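# Move the coaster can onto the turntable's orange spot

## Task

Pick up the can sitting on the coaster and set it upright on the orange mark of the turntable, without disturbing the other cans already standing on the turntable.

## Robot and tools

Robot: two 6-joint arms, left_arm and right_arm, each ending in a two-finger gripper whose fingers can fold. A grip in the outer quarter of the pads (near the fingertips) squeezes as commanded. Closer to the palm the fingers may wrap and pull the part in: narrow parts can slip or go loose, wide ones can be squeezed harder. Fingertips pushed into a surface fold easily unless fully closed, so a spoiled grip may follow.

Frame: everything is in the scene frame. Origin at table height, midway between the nominal bases; +z up, +x out over the table, left_arm on +y. Calibrated bases: left_arm (-0.025, +0.499, 0) m, right_arm (-0.036, -0.454, 0) m, both nearly unrotated. Printed hand poses can be a few cm off, more at long reach. Gripper axes: fingers point along its +z, open and close along its y. end_effector_position is the spot between the pads when shut; fingertips stick out about 33 mm past it (gap up to 40 mm), down to 9 mm when fully open.

Row format (used by both execute_actions and move): 18 numbers, each in [-1, 1]. First 9 are left_arm, next 9 right_arm. Per arm: 6 joint offsets in the order elbow, wrist roll, forearm roll, wrist pitch, waist, shoulder; then gripper position, force_limit, speed. Joint offsets are scaled: 1.0 equals 1.553 rad for waist and shoulder, 2.33 rad for elbow, 2.913 rad for forearm roll, wrist pitch and wrist roll. They are offsets relative to the Joint targets reported when the action (or move) begins, not absolute angles and not relative to the previous row; repeating an offset moves further. Joint ranges: elbow -2.792 to 2.792 rad, all others -6.283 to 6.283 rad; asking more than 0.010 rad beyond a limit gets the action refused for both arms. Send 0 offsets for an arm you want to hold still.

Gripper numbers are absolute commands. position: +1 fully open (140 mm), pads touch near -0.8, -1 closes until blocked. force_limit: roughly 14 N at -1, 40 N at 0, 58 N at +1 (a faster close grips harder). speed: about 30 mm/s at -1, 140 at 0, 250 at +1. Both force_limit and speed begin at +1. To leave a gripper unchanged, resend its last three numbers; a 0 is itself a command. To grip harder while holding, raise force_limit and nudge position from -1 to -0.98.

execute_actions(actions, cameras): actions is a list of actions; each action is a list of up to 15 rows, one per 1/30 s step, the last row held if fewer. cameras: list of names (cam_low, cam_left_wrist, cam_right_wrist, or "all"); an empty actions list returns images and full state.

move(target, speed, blend, stop_force, zero, blocking, cameras): target is one row or a list of up to 15 rows, all offsets counted from the same starting Joint targets. Joints interpolate together, so grippers curve. speed in rad/s for the joint with farthest to travel, 0.01 to 3.92, default 0.5 (one value or one per target). blend in rad rounds intermediate corners; 0 stops at each. stop_force, 10 to 80 N, ends an arm's path on contact; use a slow speed with it, and omit it when lifting away from a surface. zero (default true) resets the force baseline. blocking=false returns early; not allowed with stop_force. The result adds a move: line (done, off_target, moving, held, fault).

wait(seconds 0 to 10, cameras) lets time pass. stop(cameras) brakes a running move. zoom_image(camera, region=[x0, y0, x1, y1] pixels, max 504 by 504) enlarges part of the latest image; all cameras are 896x504. finished_scene(scene) ends the current scene, given its number; irreversible.

Results: Joint positions, velocities, Joint targets (the base for next offsets), torques and external torque estimates, all in the joint order above. Flange force is along the gripper's own axes and includes held weight. end_effector_position in metres, velocities m/s and rad/s. object_status: 0 moving, 1 blocked while opening, 2 blocked while closing (a grip), 3 reached target or pads met. position_measured is in counts: 3 open, 75 about 100 mm, 139 about 60 mm, 200 about 20 mm, 230 pads touching. "joint sent to its limit" and "joint command not followed" (clearance check between arms) are warnings.

Avoid: dropping or flinging the can, knocking the turntable cans, anything leaving the table, arms touching each other, hard impacts. A net force of 144 N or joint torque at its limit (waist/shoulder 323, elbow 152, wrist joints 42.7 N m) stops that arm for 10 s; overheating motors (MOTOR HOT) can lock an arm for 30 to 60 s.

Each tool is called after "Call:" in YAML: its name, and indented under it one key for each argument.

## Session

Call:
execute_actions:
  actions: []

Scene clock: 0.00 s.
left_arm: end_effector_position=(+0.1660, +0.1316, +0.2366) position_measured=3 object_status=3 end_effector_quat_wxyz=(-0.091, +0.598, -0.563, +0.563) | right_arm: end_effector_position=(+0.7516, +0.0903, +0.2906) position_measured=3 object_status=3 end_effector_quat_wxyz=(-0.217, +0.306, +0.907, +0.191)
Joint names: [elbow, wrist roll, forearm roll, wrist pitch, waist, shoulder]
Joint positions: left_arm=[2.667 0.206 1.366 1.262 -2.108 -0.338] | right_arm=[0.961 -0.573 0.578 1.568 0.367 0.709]
Joint velocities: within noise
Joint torques (N m): no reading
External joint torques (N m): no reading
Flange force (N): no reading
Joint targets: left_arm=[2.667 0.206 1.366 1.262 -2.108 -0.338] | right_arm=[0.961 -0.573 0.578 1.568 0.367 0.709]
Tool commands: left_gripper/position=+1.0 left_gripper/force_limit=+1.0 left_gripper/speed=+1.0 right_gripper/position=+1.0 right_gripper/force_limit=+1.0 right_gripper/speed=+1.0

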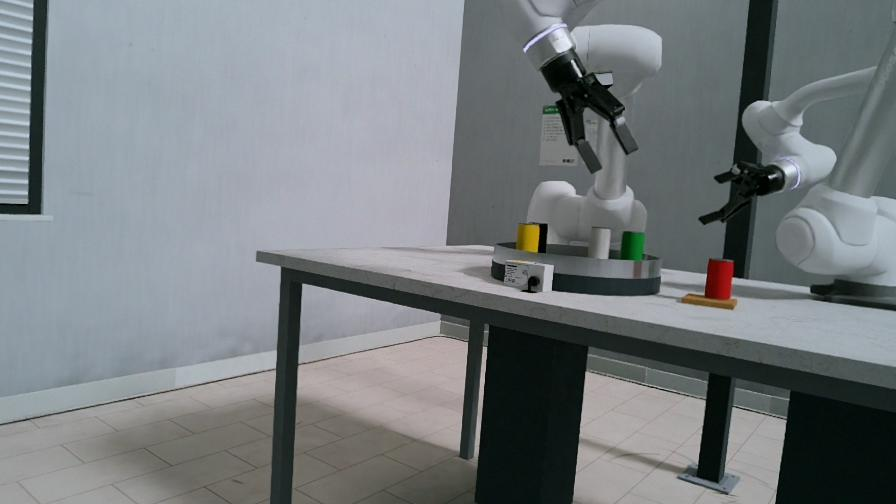

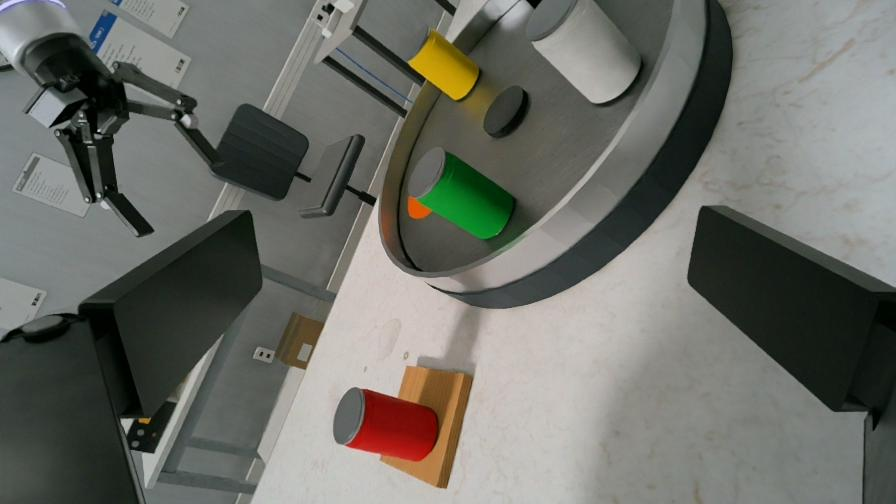

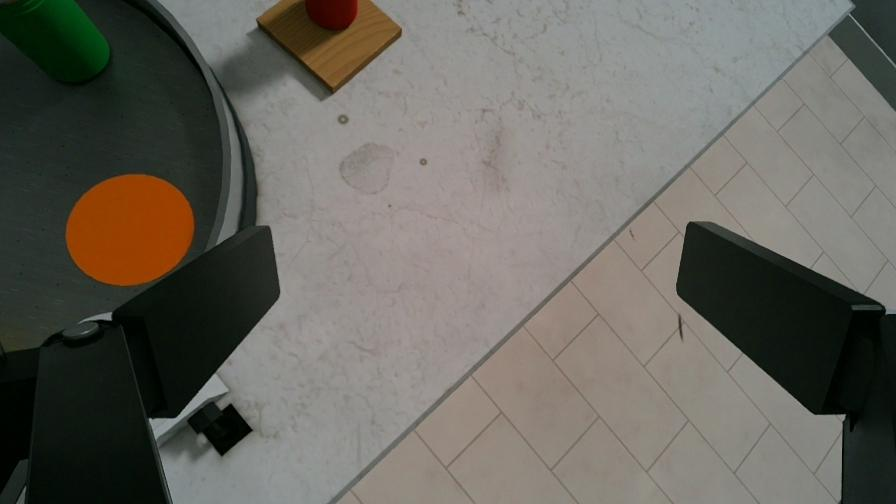

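Call:
wait:
  seconds: 0.2
  cameras: ["all"]

Call:
zoom_image:
  camera: "cam_low"
  region: [480, 200, 760, 320]

Call:
zoom_image:
  camera: "cam_left_wrist"
  region: [300, 0, 740, 500]

Call:
zoom_image:
  camera: "cam_right_wrist"
  region: [0, 0, 420, 500]

Scene clock: 8.40 s.
left_arm: end_effector_position=(+0.1660, +0.1316, +0.2366) position_measured=3 object_status=3 end_effector_quat_wxyz=(-0.091, +0.598, -0.563, +0.563) | right_arm: end_effector_position=(+0.7516, +0.0903, +0.2906) position_measured=3 object_status=3 end_effector_quat_wxyz=(-0.217, +0.306, +0.907, +0.191)
Joint names: [elbow, wrist roll, forearm roll, wrist pitch, waist, shoulder]
Joint positions: left_arm=[2.667 0.206 1.366 1.262 -2.108 -0.338] | right_arm=[0.961 -0.573 0.578 1.568 0.367 0.709]
Joint torques (N m): left_arm=[-35.01 -0.05 2.16 1.5 1.38 -1.74] | right_arm=[-41.34 0.6 5.37 0.3 0.55 -112.76]
External joint torques (N m): left_arm=[0.71 0.01 0.36 0.18 -1.36 2.41] | right_arm=[-0.85 -0.59 -0.22 -0.03 -0.48 2.62]
Flange force (N): left_arm=[0.0 0.0 0.0] | right_arm=[-4.2 6.2 -1.1]
Joint targets: left_arm=[2.667 0.206 1.366 1.262 -2.108 -0.338] | right_arm=[0.961 -0.573 0.578 1.568 0.367 0.709]
Tool commands: left_gripper/position=+1.0 left_gripper/force_limit=+1.0 left_gripper/speed=+1.0 right_gripper/position=+1.0 right_gripper/force_limit=+1.0 right_gripper/speed=+1.0
wait: 0.20 s; at rest from the start

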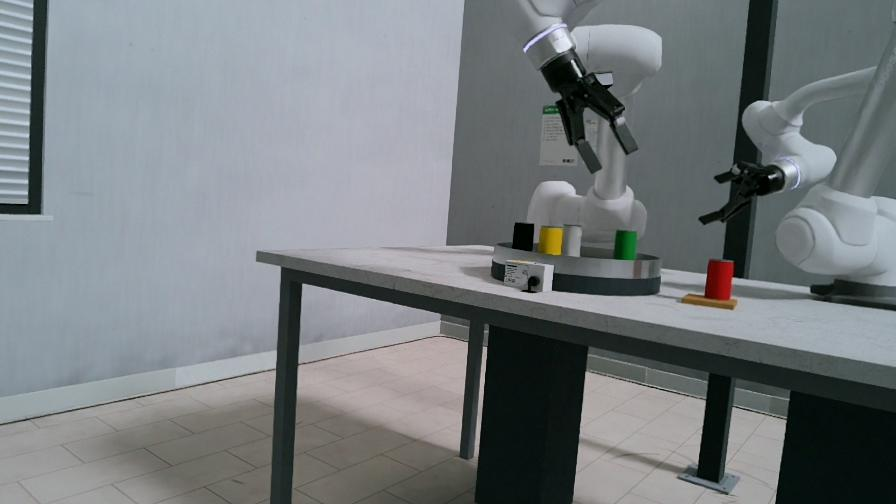

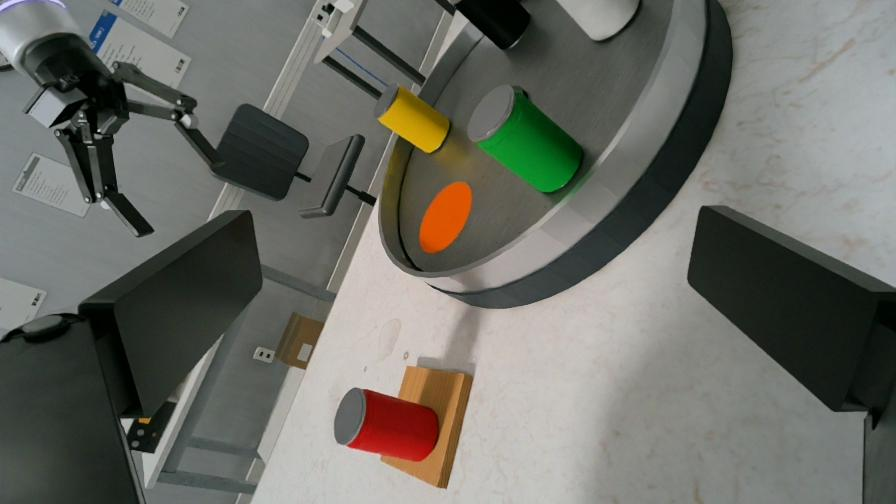

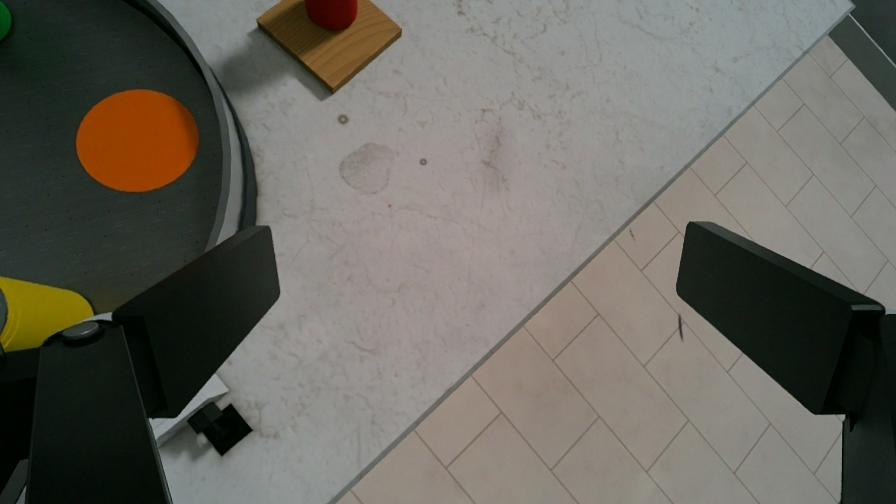

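Scaled by 1.800 from the camera's 896x504 image, which has a finer 1280x720 frame.

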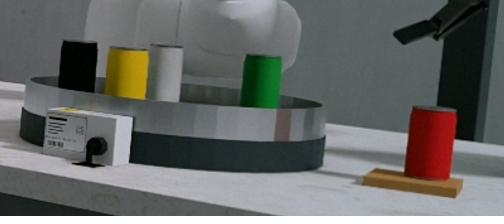

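Scaled by 1.008 from the camera's 896x504 image, which has a finer 1280x720 frame.

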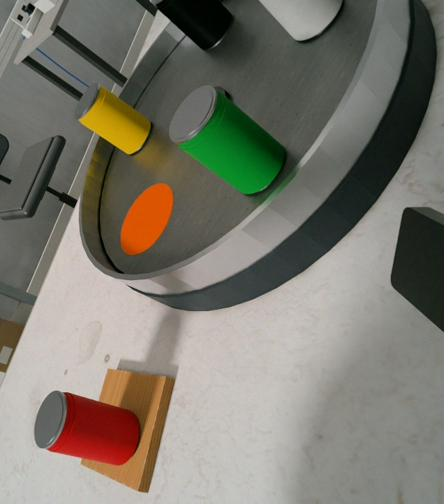

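Scaled by 1.008 from the camera's 896x504 image, which has a finer 1280x720 frame.

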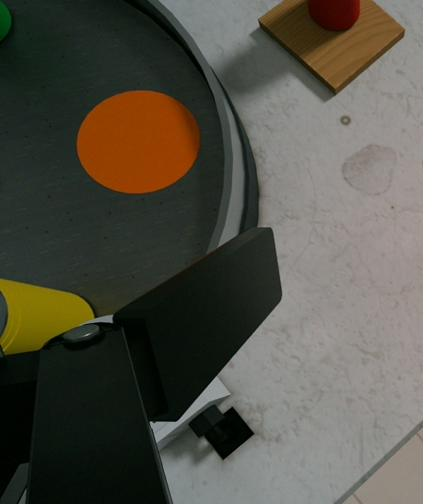

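Call:
move:
  target: [-0.3448, 0, -0.4689, -0.0063, 0.9751, 0.2397, 0.365, -0.5, 0, 0, 0, 0, 0, -0.515, 0, 1, 1, 1]
  speed: 1.3
  cameras: ["all"]

Scene clock: 23.03 s.
left_arm: end_effector_position=(+0.4596, +0.2360, +0.2596) position_measured=83 object_status=3 end_effector_quat_wxyz=(+0.000, +0.920, +0.392, +0.000) | right_arm: end_effector_position=(+0.9032, -0.6402, +0.2906) position_measured=3 object_status=3 end_effector_quat_wxyz=(-0.125, +0.635, +0.716, +0.260)
Joint names: [elbow, wrist roll, forearm roll, wrist pitch, waist, shoulder]
Joint positions: left_arm=[1.864 0.206 0 1.244 -0.593 0.035] | right_arm=[0.961 -0.573 0.578 1.568 -0.433 0.709]
Joint torques (N m): left_arm=[-41.1 0.02 3.55 -0.17 -2.11 -45.99] | right_arm=[-41.31 0.57 5.35 0.28 1.54 -112.66]
External joint torques (N m): left_arm=[0.67 -0.02 0.64 0.15 2.08 1.92] | right_arm=[-0.87 -0.56 -0.19 0 -1.48 2.41]
Flange force (N): left_arm=[4.2 1.1 1.6] | right_arm=[-4.7 5.5 -1.8]
Joint targets: left_arm=[1.864 0.206 0.000 1.244 -0.593 0.035] | right_arm=[0.961 -0.573 0.578 1.568 -0.433 0.709]
move: done

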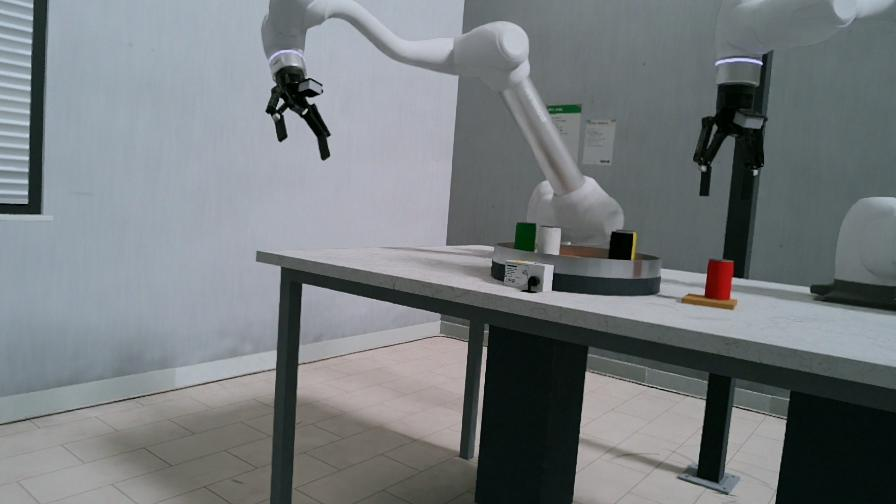

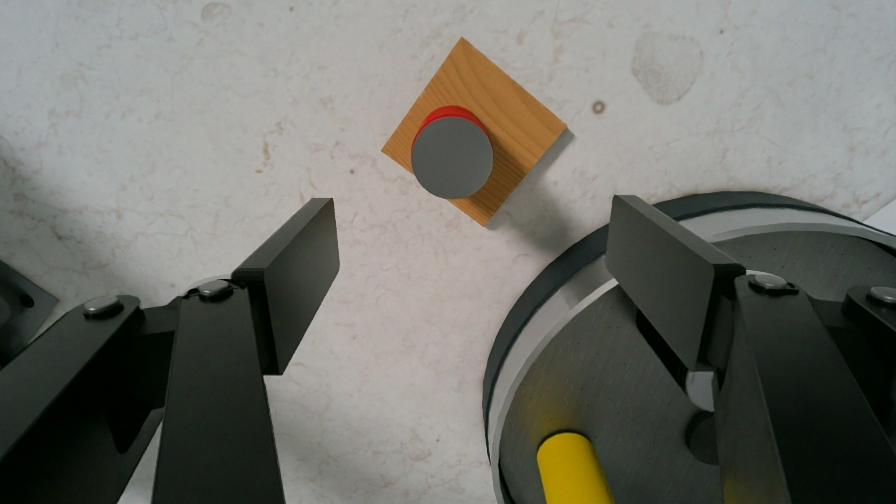

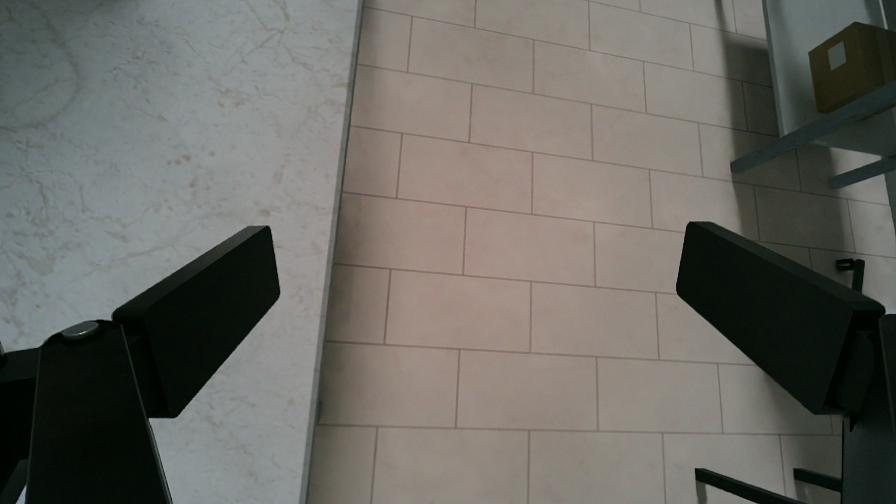

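Call:
wait:
  seconds: 0.1
  cameras: ["cam_low", "cam_left_wrist"]

Call:
wait:
  seconds: 0.5
  cameras: ["cam_low", "cam_left_wrist"]

Call:
wait:
  seconds: 1.0
  cameras: ["cam_low", "cam_left_wrist"]

Scene clock: 28.13 s.
left_arm: end_effector_position=(+0.4596, +0.2360, +0.2596) position_measured=83 object_status=3 end_effector_quat_wxyz=(+0.000, +0.920, +0.392, +0.000) | right_arm: end_effector_position=(+0.9032, -0.6403, +0.2906) position_measured=3 object_status=3 end_effector_quat_wxyz=(-0.125, +0.635, +0.716, +0.260)
Joint names: [elbow, wrist roll, forearm roll, wrist pitch, waist, shoulder]
Joint positions: left_arm=[1.864 0.206 0 1.244 -0.593 0.035] | right_arm=[0.961 -0.573 0.578 1.568 -0.433 0.709]
Joint torques (N m): left_arm=[-41.36 0 3.82 -0.05 0.75 -46.06] | right_arm=[-41.27 0.58 5.35 0.28 0.13 -112.68]
External joint torques (N m): left_arm=[0.87 0 0.37 0.04 -0.84 1.84] | right_arm=[-0.52 -0.57 -0.25 0 0.01 3.44]
Flange force (N): left_arm=[-1.1 1.8 2.1] | right_arm=[-4.3 6.8 -0.4]
Joint targets: left_arm=[1.864 0.206 0.000 1.244 -0.593 0.035] | right_arm=[0.961 -0.573 0.578 1.568 -0.433 0.709]
Tool commands: left_gripper/position=+0.365 left_gripper/force_limit=-0.5 left_gripper/speed=+0.0 right_gripper/position=+1.0 right_gripper/force_limit=+1.0 right_gripper/speed=+1.0
wait: 0.10 s; at rest from the start
Images, in order (width x height): cam_low 896x504, cam_left_wrist 896x504.

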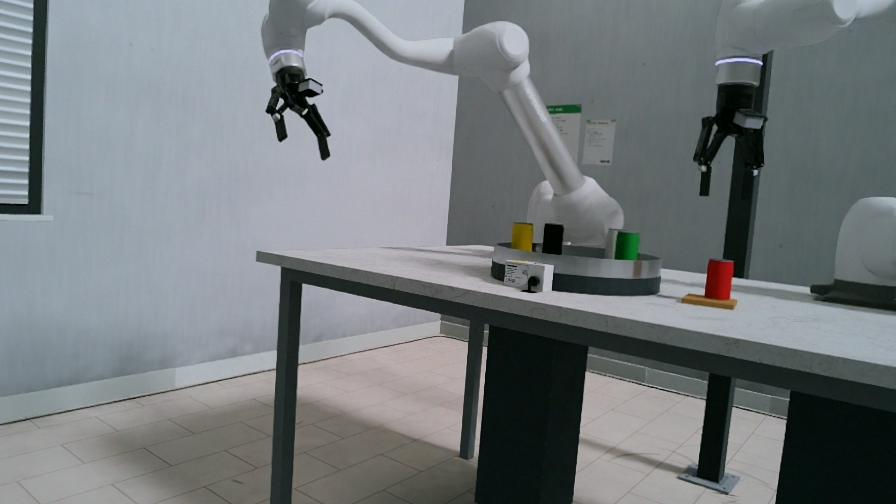

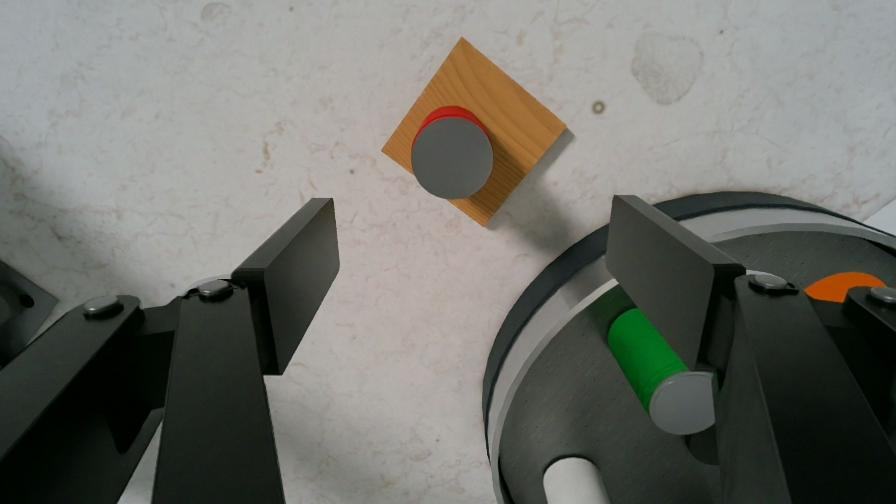

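Scene clock: 28.63 s.
left_arm: end_effector_position=(+0.4596, +0.2360, +0.2596) position_measured=83 object_status=3 end_effector_quat_wxyz=(+0.000, +0.920, +0.392, +0.000) | right_arm: end_effector_position=(+0.9032, -0.6403, +0.2906) position_measured=3 object_status=3 end_effector_quat_wxyz=(-0.125, +0.635, +0.716, +0.260)
Joint names: [elbow, wrist roll, forearm roll, wrist pitch, waist, shoulder]
Joint positions: left_arm=[1.864 0.206 0 1.244 -0.593 0.035] | right_arm=[0.961 -0.573 0.578 1.568 -0.433 0.709]
Joint torques (N m): left_arm=[-41.56 -0.1 3.84 -0.14 0.75 -46.06] | right_arm=[-41.28 0.57 5.34 0.3 0.37 -113.07]
External joint torques (N m): left_arm=[1.17 0.1 0.35 0.12 -0.68 2.06] | right_arm=[-0.7 -0.56 -0.22 -0.03 -0.47 3.35]
Flange force (N): left_arm=[-0.7 1.5 2.4] | right_arm=[-4.7 7.0 -0.9]
Joint targets: left_arm=[1.864 0.206 0.000 1.244 -0.593 0.035] | right_arm=[0.961 -0.573 0.578 1.568 -0.433 0.709]
Tool commands: left_gripper/position=+0.365 left_gripper/force_limit=-0.5 left_gripper/speed=+0.0 right_gripper/position=+1.0 right_gripper/force_limit=+1.0 right_gripper/speed=+1.0
wait: 0.50 s; at rest by 0.17 s
Images, in order (width x height): cam_low 896x504, cam_left_wrist 896x504.

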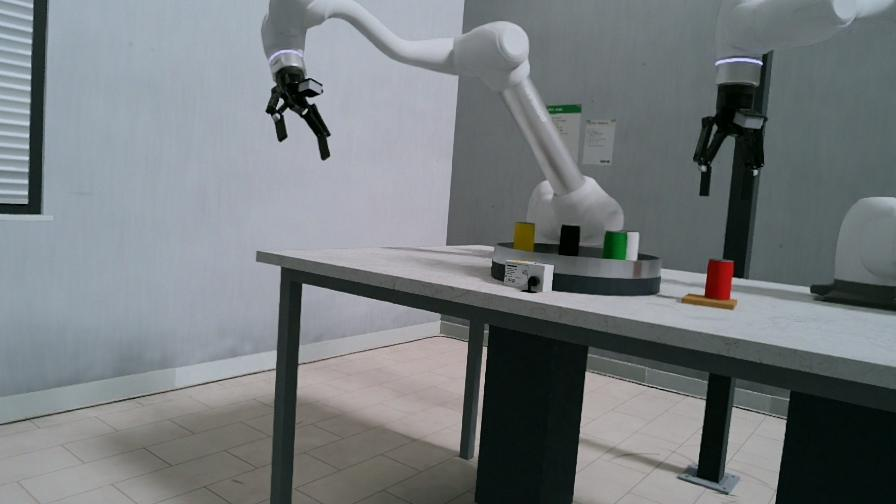

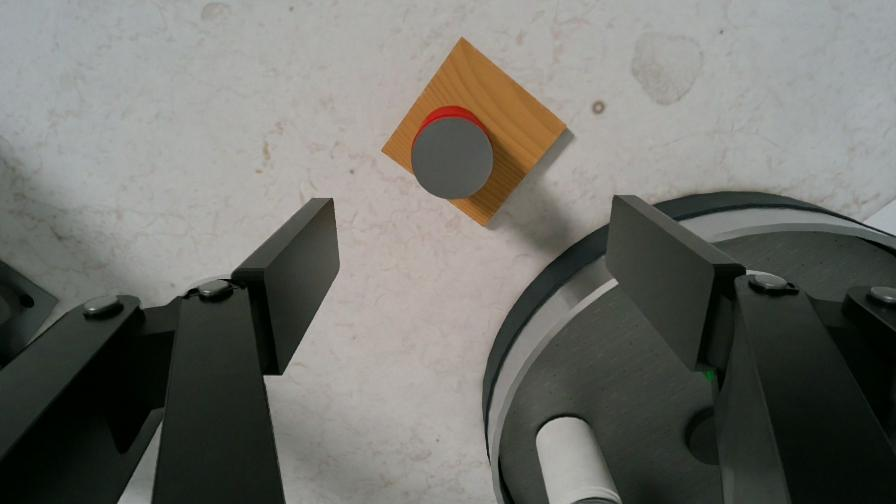

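Scene clock: 29.63 s.
left_arm: end_effector_position=(+0.4596, +0.2360, +0.2596) position_measured=83 object_status=3 end_effector_quat_wxyz=(+0.000, +0.920, +0.392, +0.000) | right_arm: end_effector_position=(+0.9032, -0.6403, +0.2906) position_measured=3 object_status=3 end_effector_quat_wxyz=(-0.125, +0.635, +0.716, +0.260)
Joint names: [elbow, wrist roll, forearm roll, wrist pitch, waist, shoulder]
Joint positions: left_arm=[1.864 0.206 0 1.244 -0.593 0.035] | right_arm=[0.961 -0.573 0.578 1.568 -0.433 0.709]
Joint torques (N m): left_arm=[-41.32 0.01 3.85 -0.16 1.25 -46.16] | right_arm=[-41.39 0.58 5.36 0.25 0.7 -112.75]
External joint torques (N m): left_arm=[0.85 -0.01 0.34 0.15 -1.32 1.99] | right_arm=[-0.72 -0.58 -0.22 0.03 -0.63 2.61]
Flange force (N): left_arm=[-1.9 2.2 1.9] | right_arm=[-4.1 5.8 -1.1]
Joint targets: left_arm=[1.864 0.206 0.000 1.244 -0.593 0.035] | right_arm=[0.961 -0.573 0.578 1.568 -0.433 0.709]
Tool commands: left_gripper/position=+0.365 left_gripper/force_limit=-0.5 left_gripper/speed=+0.0 right_gripper/position=+1.0 right_gripper/force_limit=+1.0 right_gripper/speed=+1.0
wait: 1.00 s; at rest by 0.17 s
Images, in order (width x height): cam_low 896x504, cam_left_wrist 896x504.

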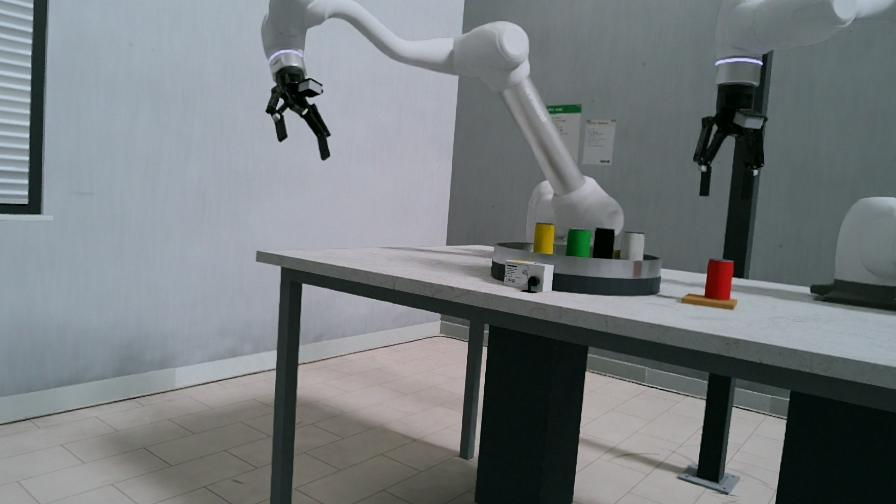

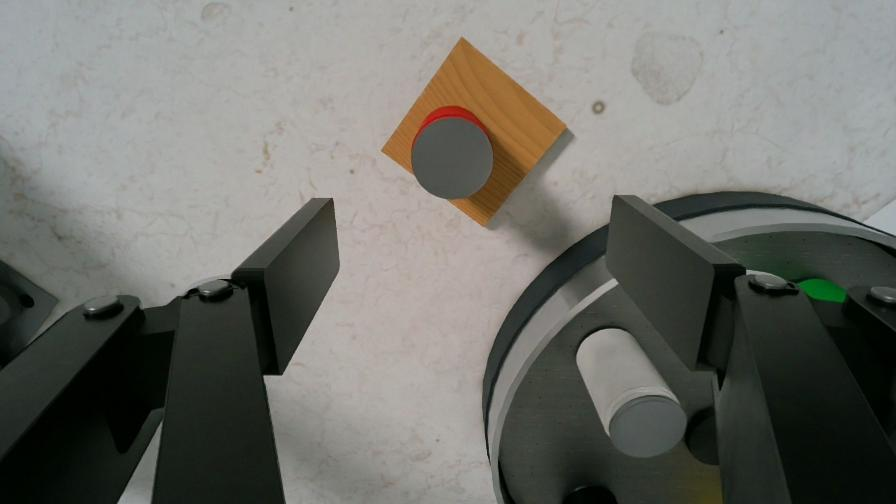

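Call:
zoom_image:
  camera: "cam_low"
  region: [485, 250, 575, 300]

Scaled by 5.600 from the camera's 896x504 image, which has a finer 1280x720 frame.

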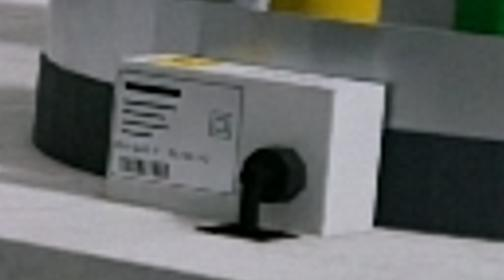

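Call:
move:
  target: [0.0474, 0, 0, -0.0619, 0.0025, 0.0449, 0.365, -0.5, 0, 0, 0, 0, 0, 0, 0, 1, 1, 1]
  speed: 0.4
  cameras: ["cam_low", "cam_left_wrist"]

Scene clock: 34.23 s.
left_arm: end_effector_position=(+0.4626, +0.2366, +0.1647) position_measured=83 object_status=3 end_effector_quat_wxyz=(+0.000, +0.919, +0.394, +0.000) | right_arm: end_effector_position=(+0.9032, -0.6403, +0.2906) position_measured=3 object_status=3 end_effector_quat_wxyz=(-0.125, +0.635, +0.716, +0.260)
Joint names: [elbow, wrist roll, forearm roll, wrist pitch, waist, shoulder]
Joint positions: left_arm=[1.974 0.206 0 1.064 -0.589 0.105] | right_arm=[0.961 -0.573 0.578 1.568 -0.433 0.709]
Joint torques (N m): left_arm=[-38.5 0.08 3.59 -0.46 1.09 -50.61] | right_arm=[-41.24 0.58 5.37 0.28 0.44 -112.71]
External joint torques (N m): left_arm=[1.13 -0.08 0.29 0.44 -1.01 2.41] | right_arm=[-0.57 -0.57 -0.26 0 -0.13 3.2]
Flange force (N): left_arm=[-1.5 2.2 2.4] | right_arm=[-4.2 6.5 -0.6]
Joint targets: left_arm=[1.974 0.206 0.000 1.063 -0.589 0.105] | right_arm=[0.961 -0.573 0.578 1.568 -0.433 0.709]
move: done
Images, in order (width x height): cam_low 896x504, cam_left_wrist 896x504.

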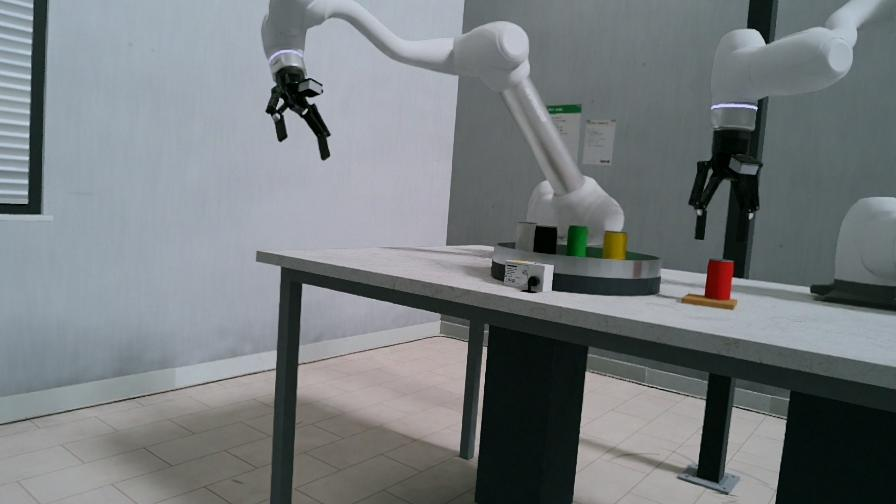

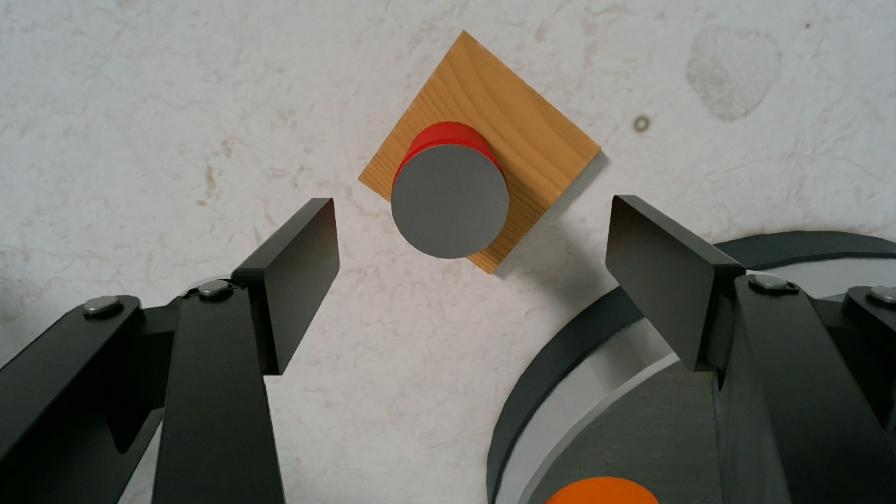

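Call:
move:
  target: [0.0347, 0, 0, -0.0459, 0.0006, 0.0342, 0.2, -0.1, 0, 0, 0, 0, 0, 0, 0, 1, 1, 1]
  speed: 0.25
  cameras: ["cam_left_wrist"]

Call:
move:
  target: [0, 0, 0, 0, 0, 0, -1, -0.1, -1, 0, 0, 0, 0, 0, 0, 1, 1, 1]
  cameras: ["cam_left_wrist", "cam_low"]

Scene clock: 39.07 s.
left_arm: end_effector_position=(+0.4560, +0.2414, +0.0976) position_measured=104 object_status=3 end_effector_quat_wxyz=(+0.000, +0.919, +0.394, +0.000) | right_arm: end_effector_position=(+0.9032, -0.6403, +0.2906) position_measured=3 object_status=3 end_effector_quat_wxyz=(-0.125, +0.635, +0.716, +0.260)
Joint names: [elbow, wrist roll, forearm roll, wrist pitch, waist, shoulder]
Joint positions: left_arm=[2.055 0.206 0 0.93 -0.588 0.158] | right_arm=[0.961 -0.573 0.578 1.568 -0.433 0.709]
Joint torques (N m): left_arm=[-33.93 -0.05 3.18 -0.25 0.69 -51.8] | right_arm=[-41.43 0.58 5.36 0.29 0.4 -112.88]
External joint torques (N m): left_arm=[-0.33 0.05 0.39 0.24 -0.4 0.72] | right_arm=[-0.55 -0.57 -0.23 -0.01 -0.63 3.23]
Flange force (N): left_arm=[-0.2 1.8 0.0] | right_arm=[-4.6 6.2 -0.8]
Joint targets: left_arm=[2.055 0.206 0.000 0.930 -0.588 0.158] | right_arm=[0.961 -0.573 0.578 1.568 -0.433 0.709]
move: done
Images, in order (width x height): cam_left_wrist 896x504.

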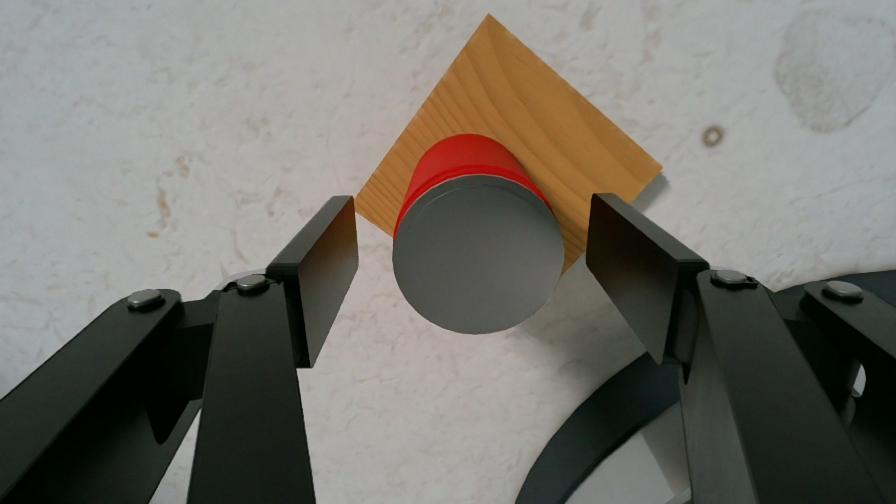

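Scene clock: 40.37 s.
left_arm: end_effector_position=(+0.4560, +0.2414, +0.0975) position_measured=152 object_status=0 end_effector_quat_wxyz=(+0.000, +0.919, +0.394, +0.000) | right_arm: end_effector_position=(+0.9032, -0.6403, +0.2906) position_measured=3 object_status=3 end_effector_quat_wxyz=(-0.125, +0.635, +0.716, +0.260)
Joint names: [elbow, wrist roll, forearm roll, wrist pitch, waist, shoulder]
Joint positions: left_arm=[2.055 0.206 0 0.93 -0.588 0.158] | right_arm=[0.961 -0.573 0.578 1.568 -0.433 0.709]
Joint torques (N m): left_arm=[-30.89 -0.04 3.13 -0.64 0.86 -47.2] | right_arm=[-41.24 0.57 5.35 0.29 0.32 -112.87]
External joint torques (N m): left_arm=[-3.32 0.04 0.41 0.62 -0.83 -3.47] | right_arm=[-0.81 -0.56 -0.22 -0.01 -0.36 2.86]
Flange force (N): left_arm=[-1.1 1.3 -8.0] | right_arm=[-4.3 6.6 -1.0]
Joint targets: left_arm=[2.055 0.206 0.000 0.930 -0.588 0.158] | right_arm=[0.961 -0.573 0.578 1.568 -0.433 0.709]
move: done
Images, in order (width x height): cam_low 896x504, cam_left_wrist 896x504.

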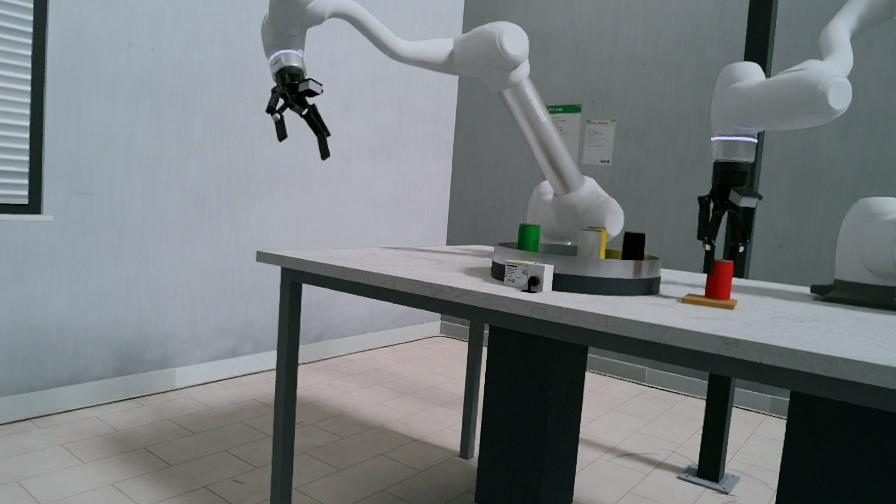

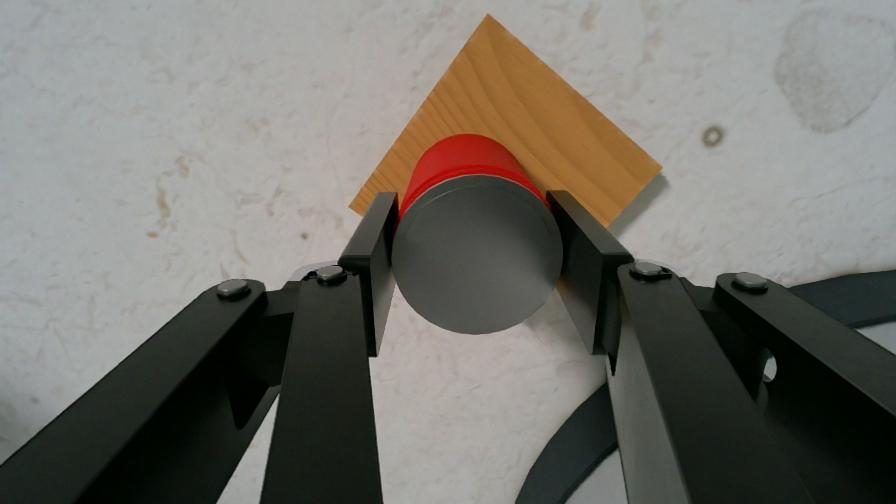

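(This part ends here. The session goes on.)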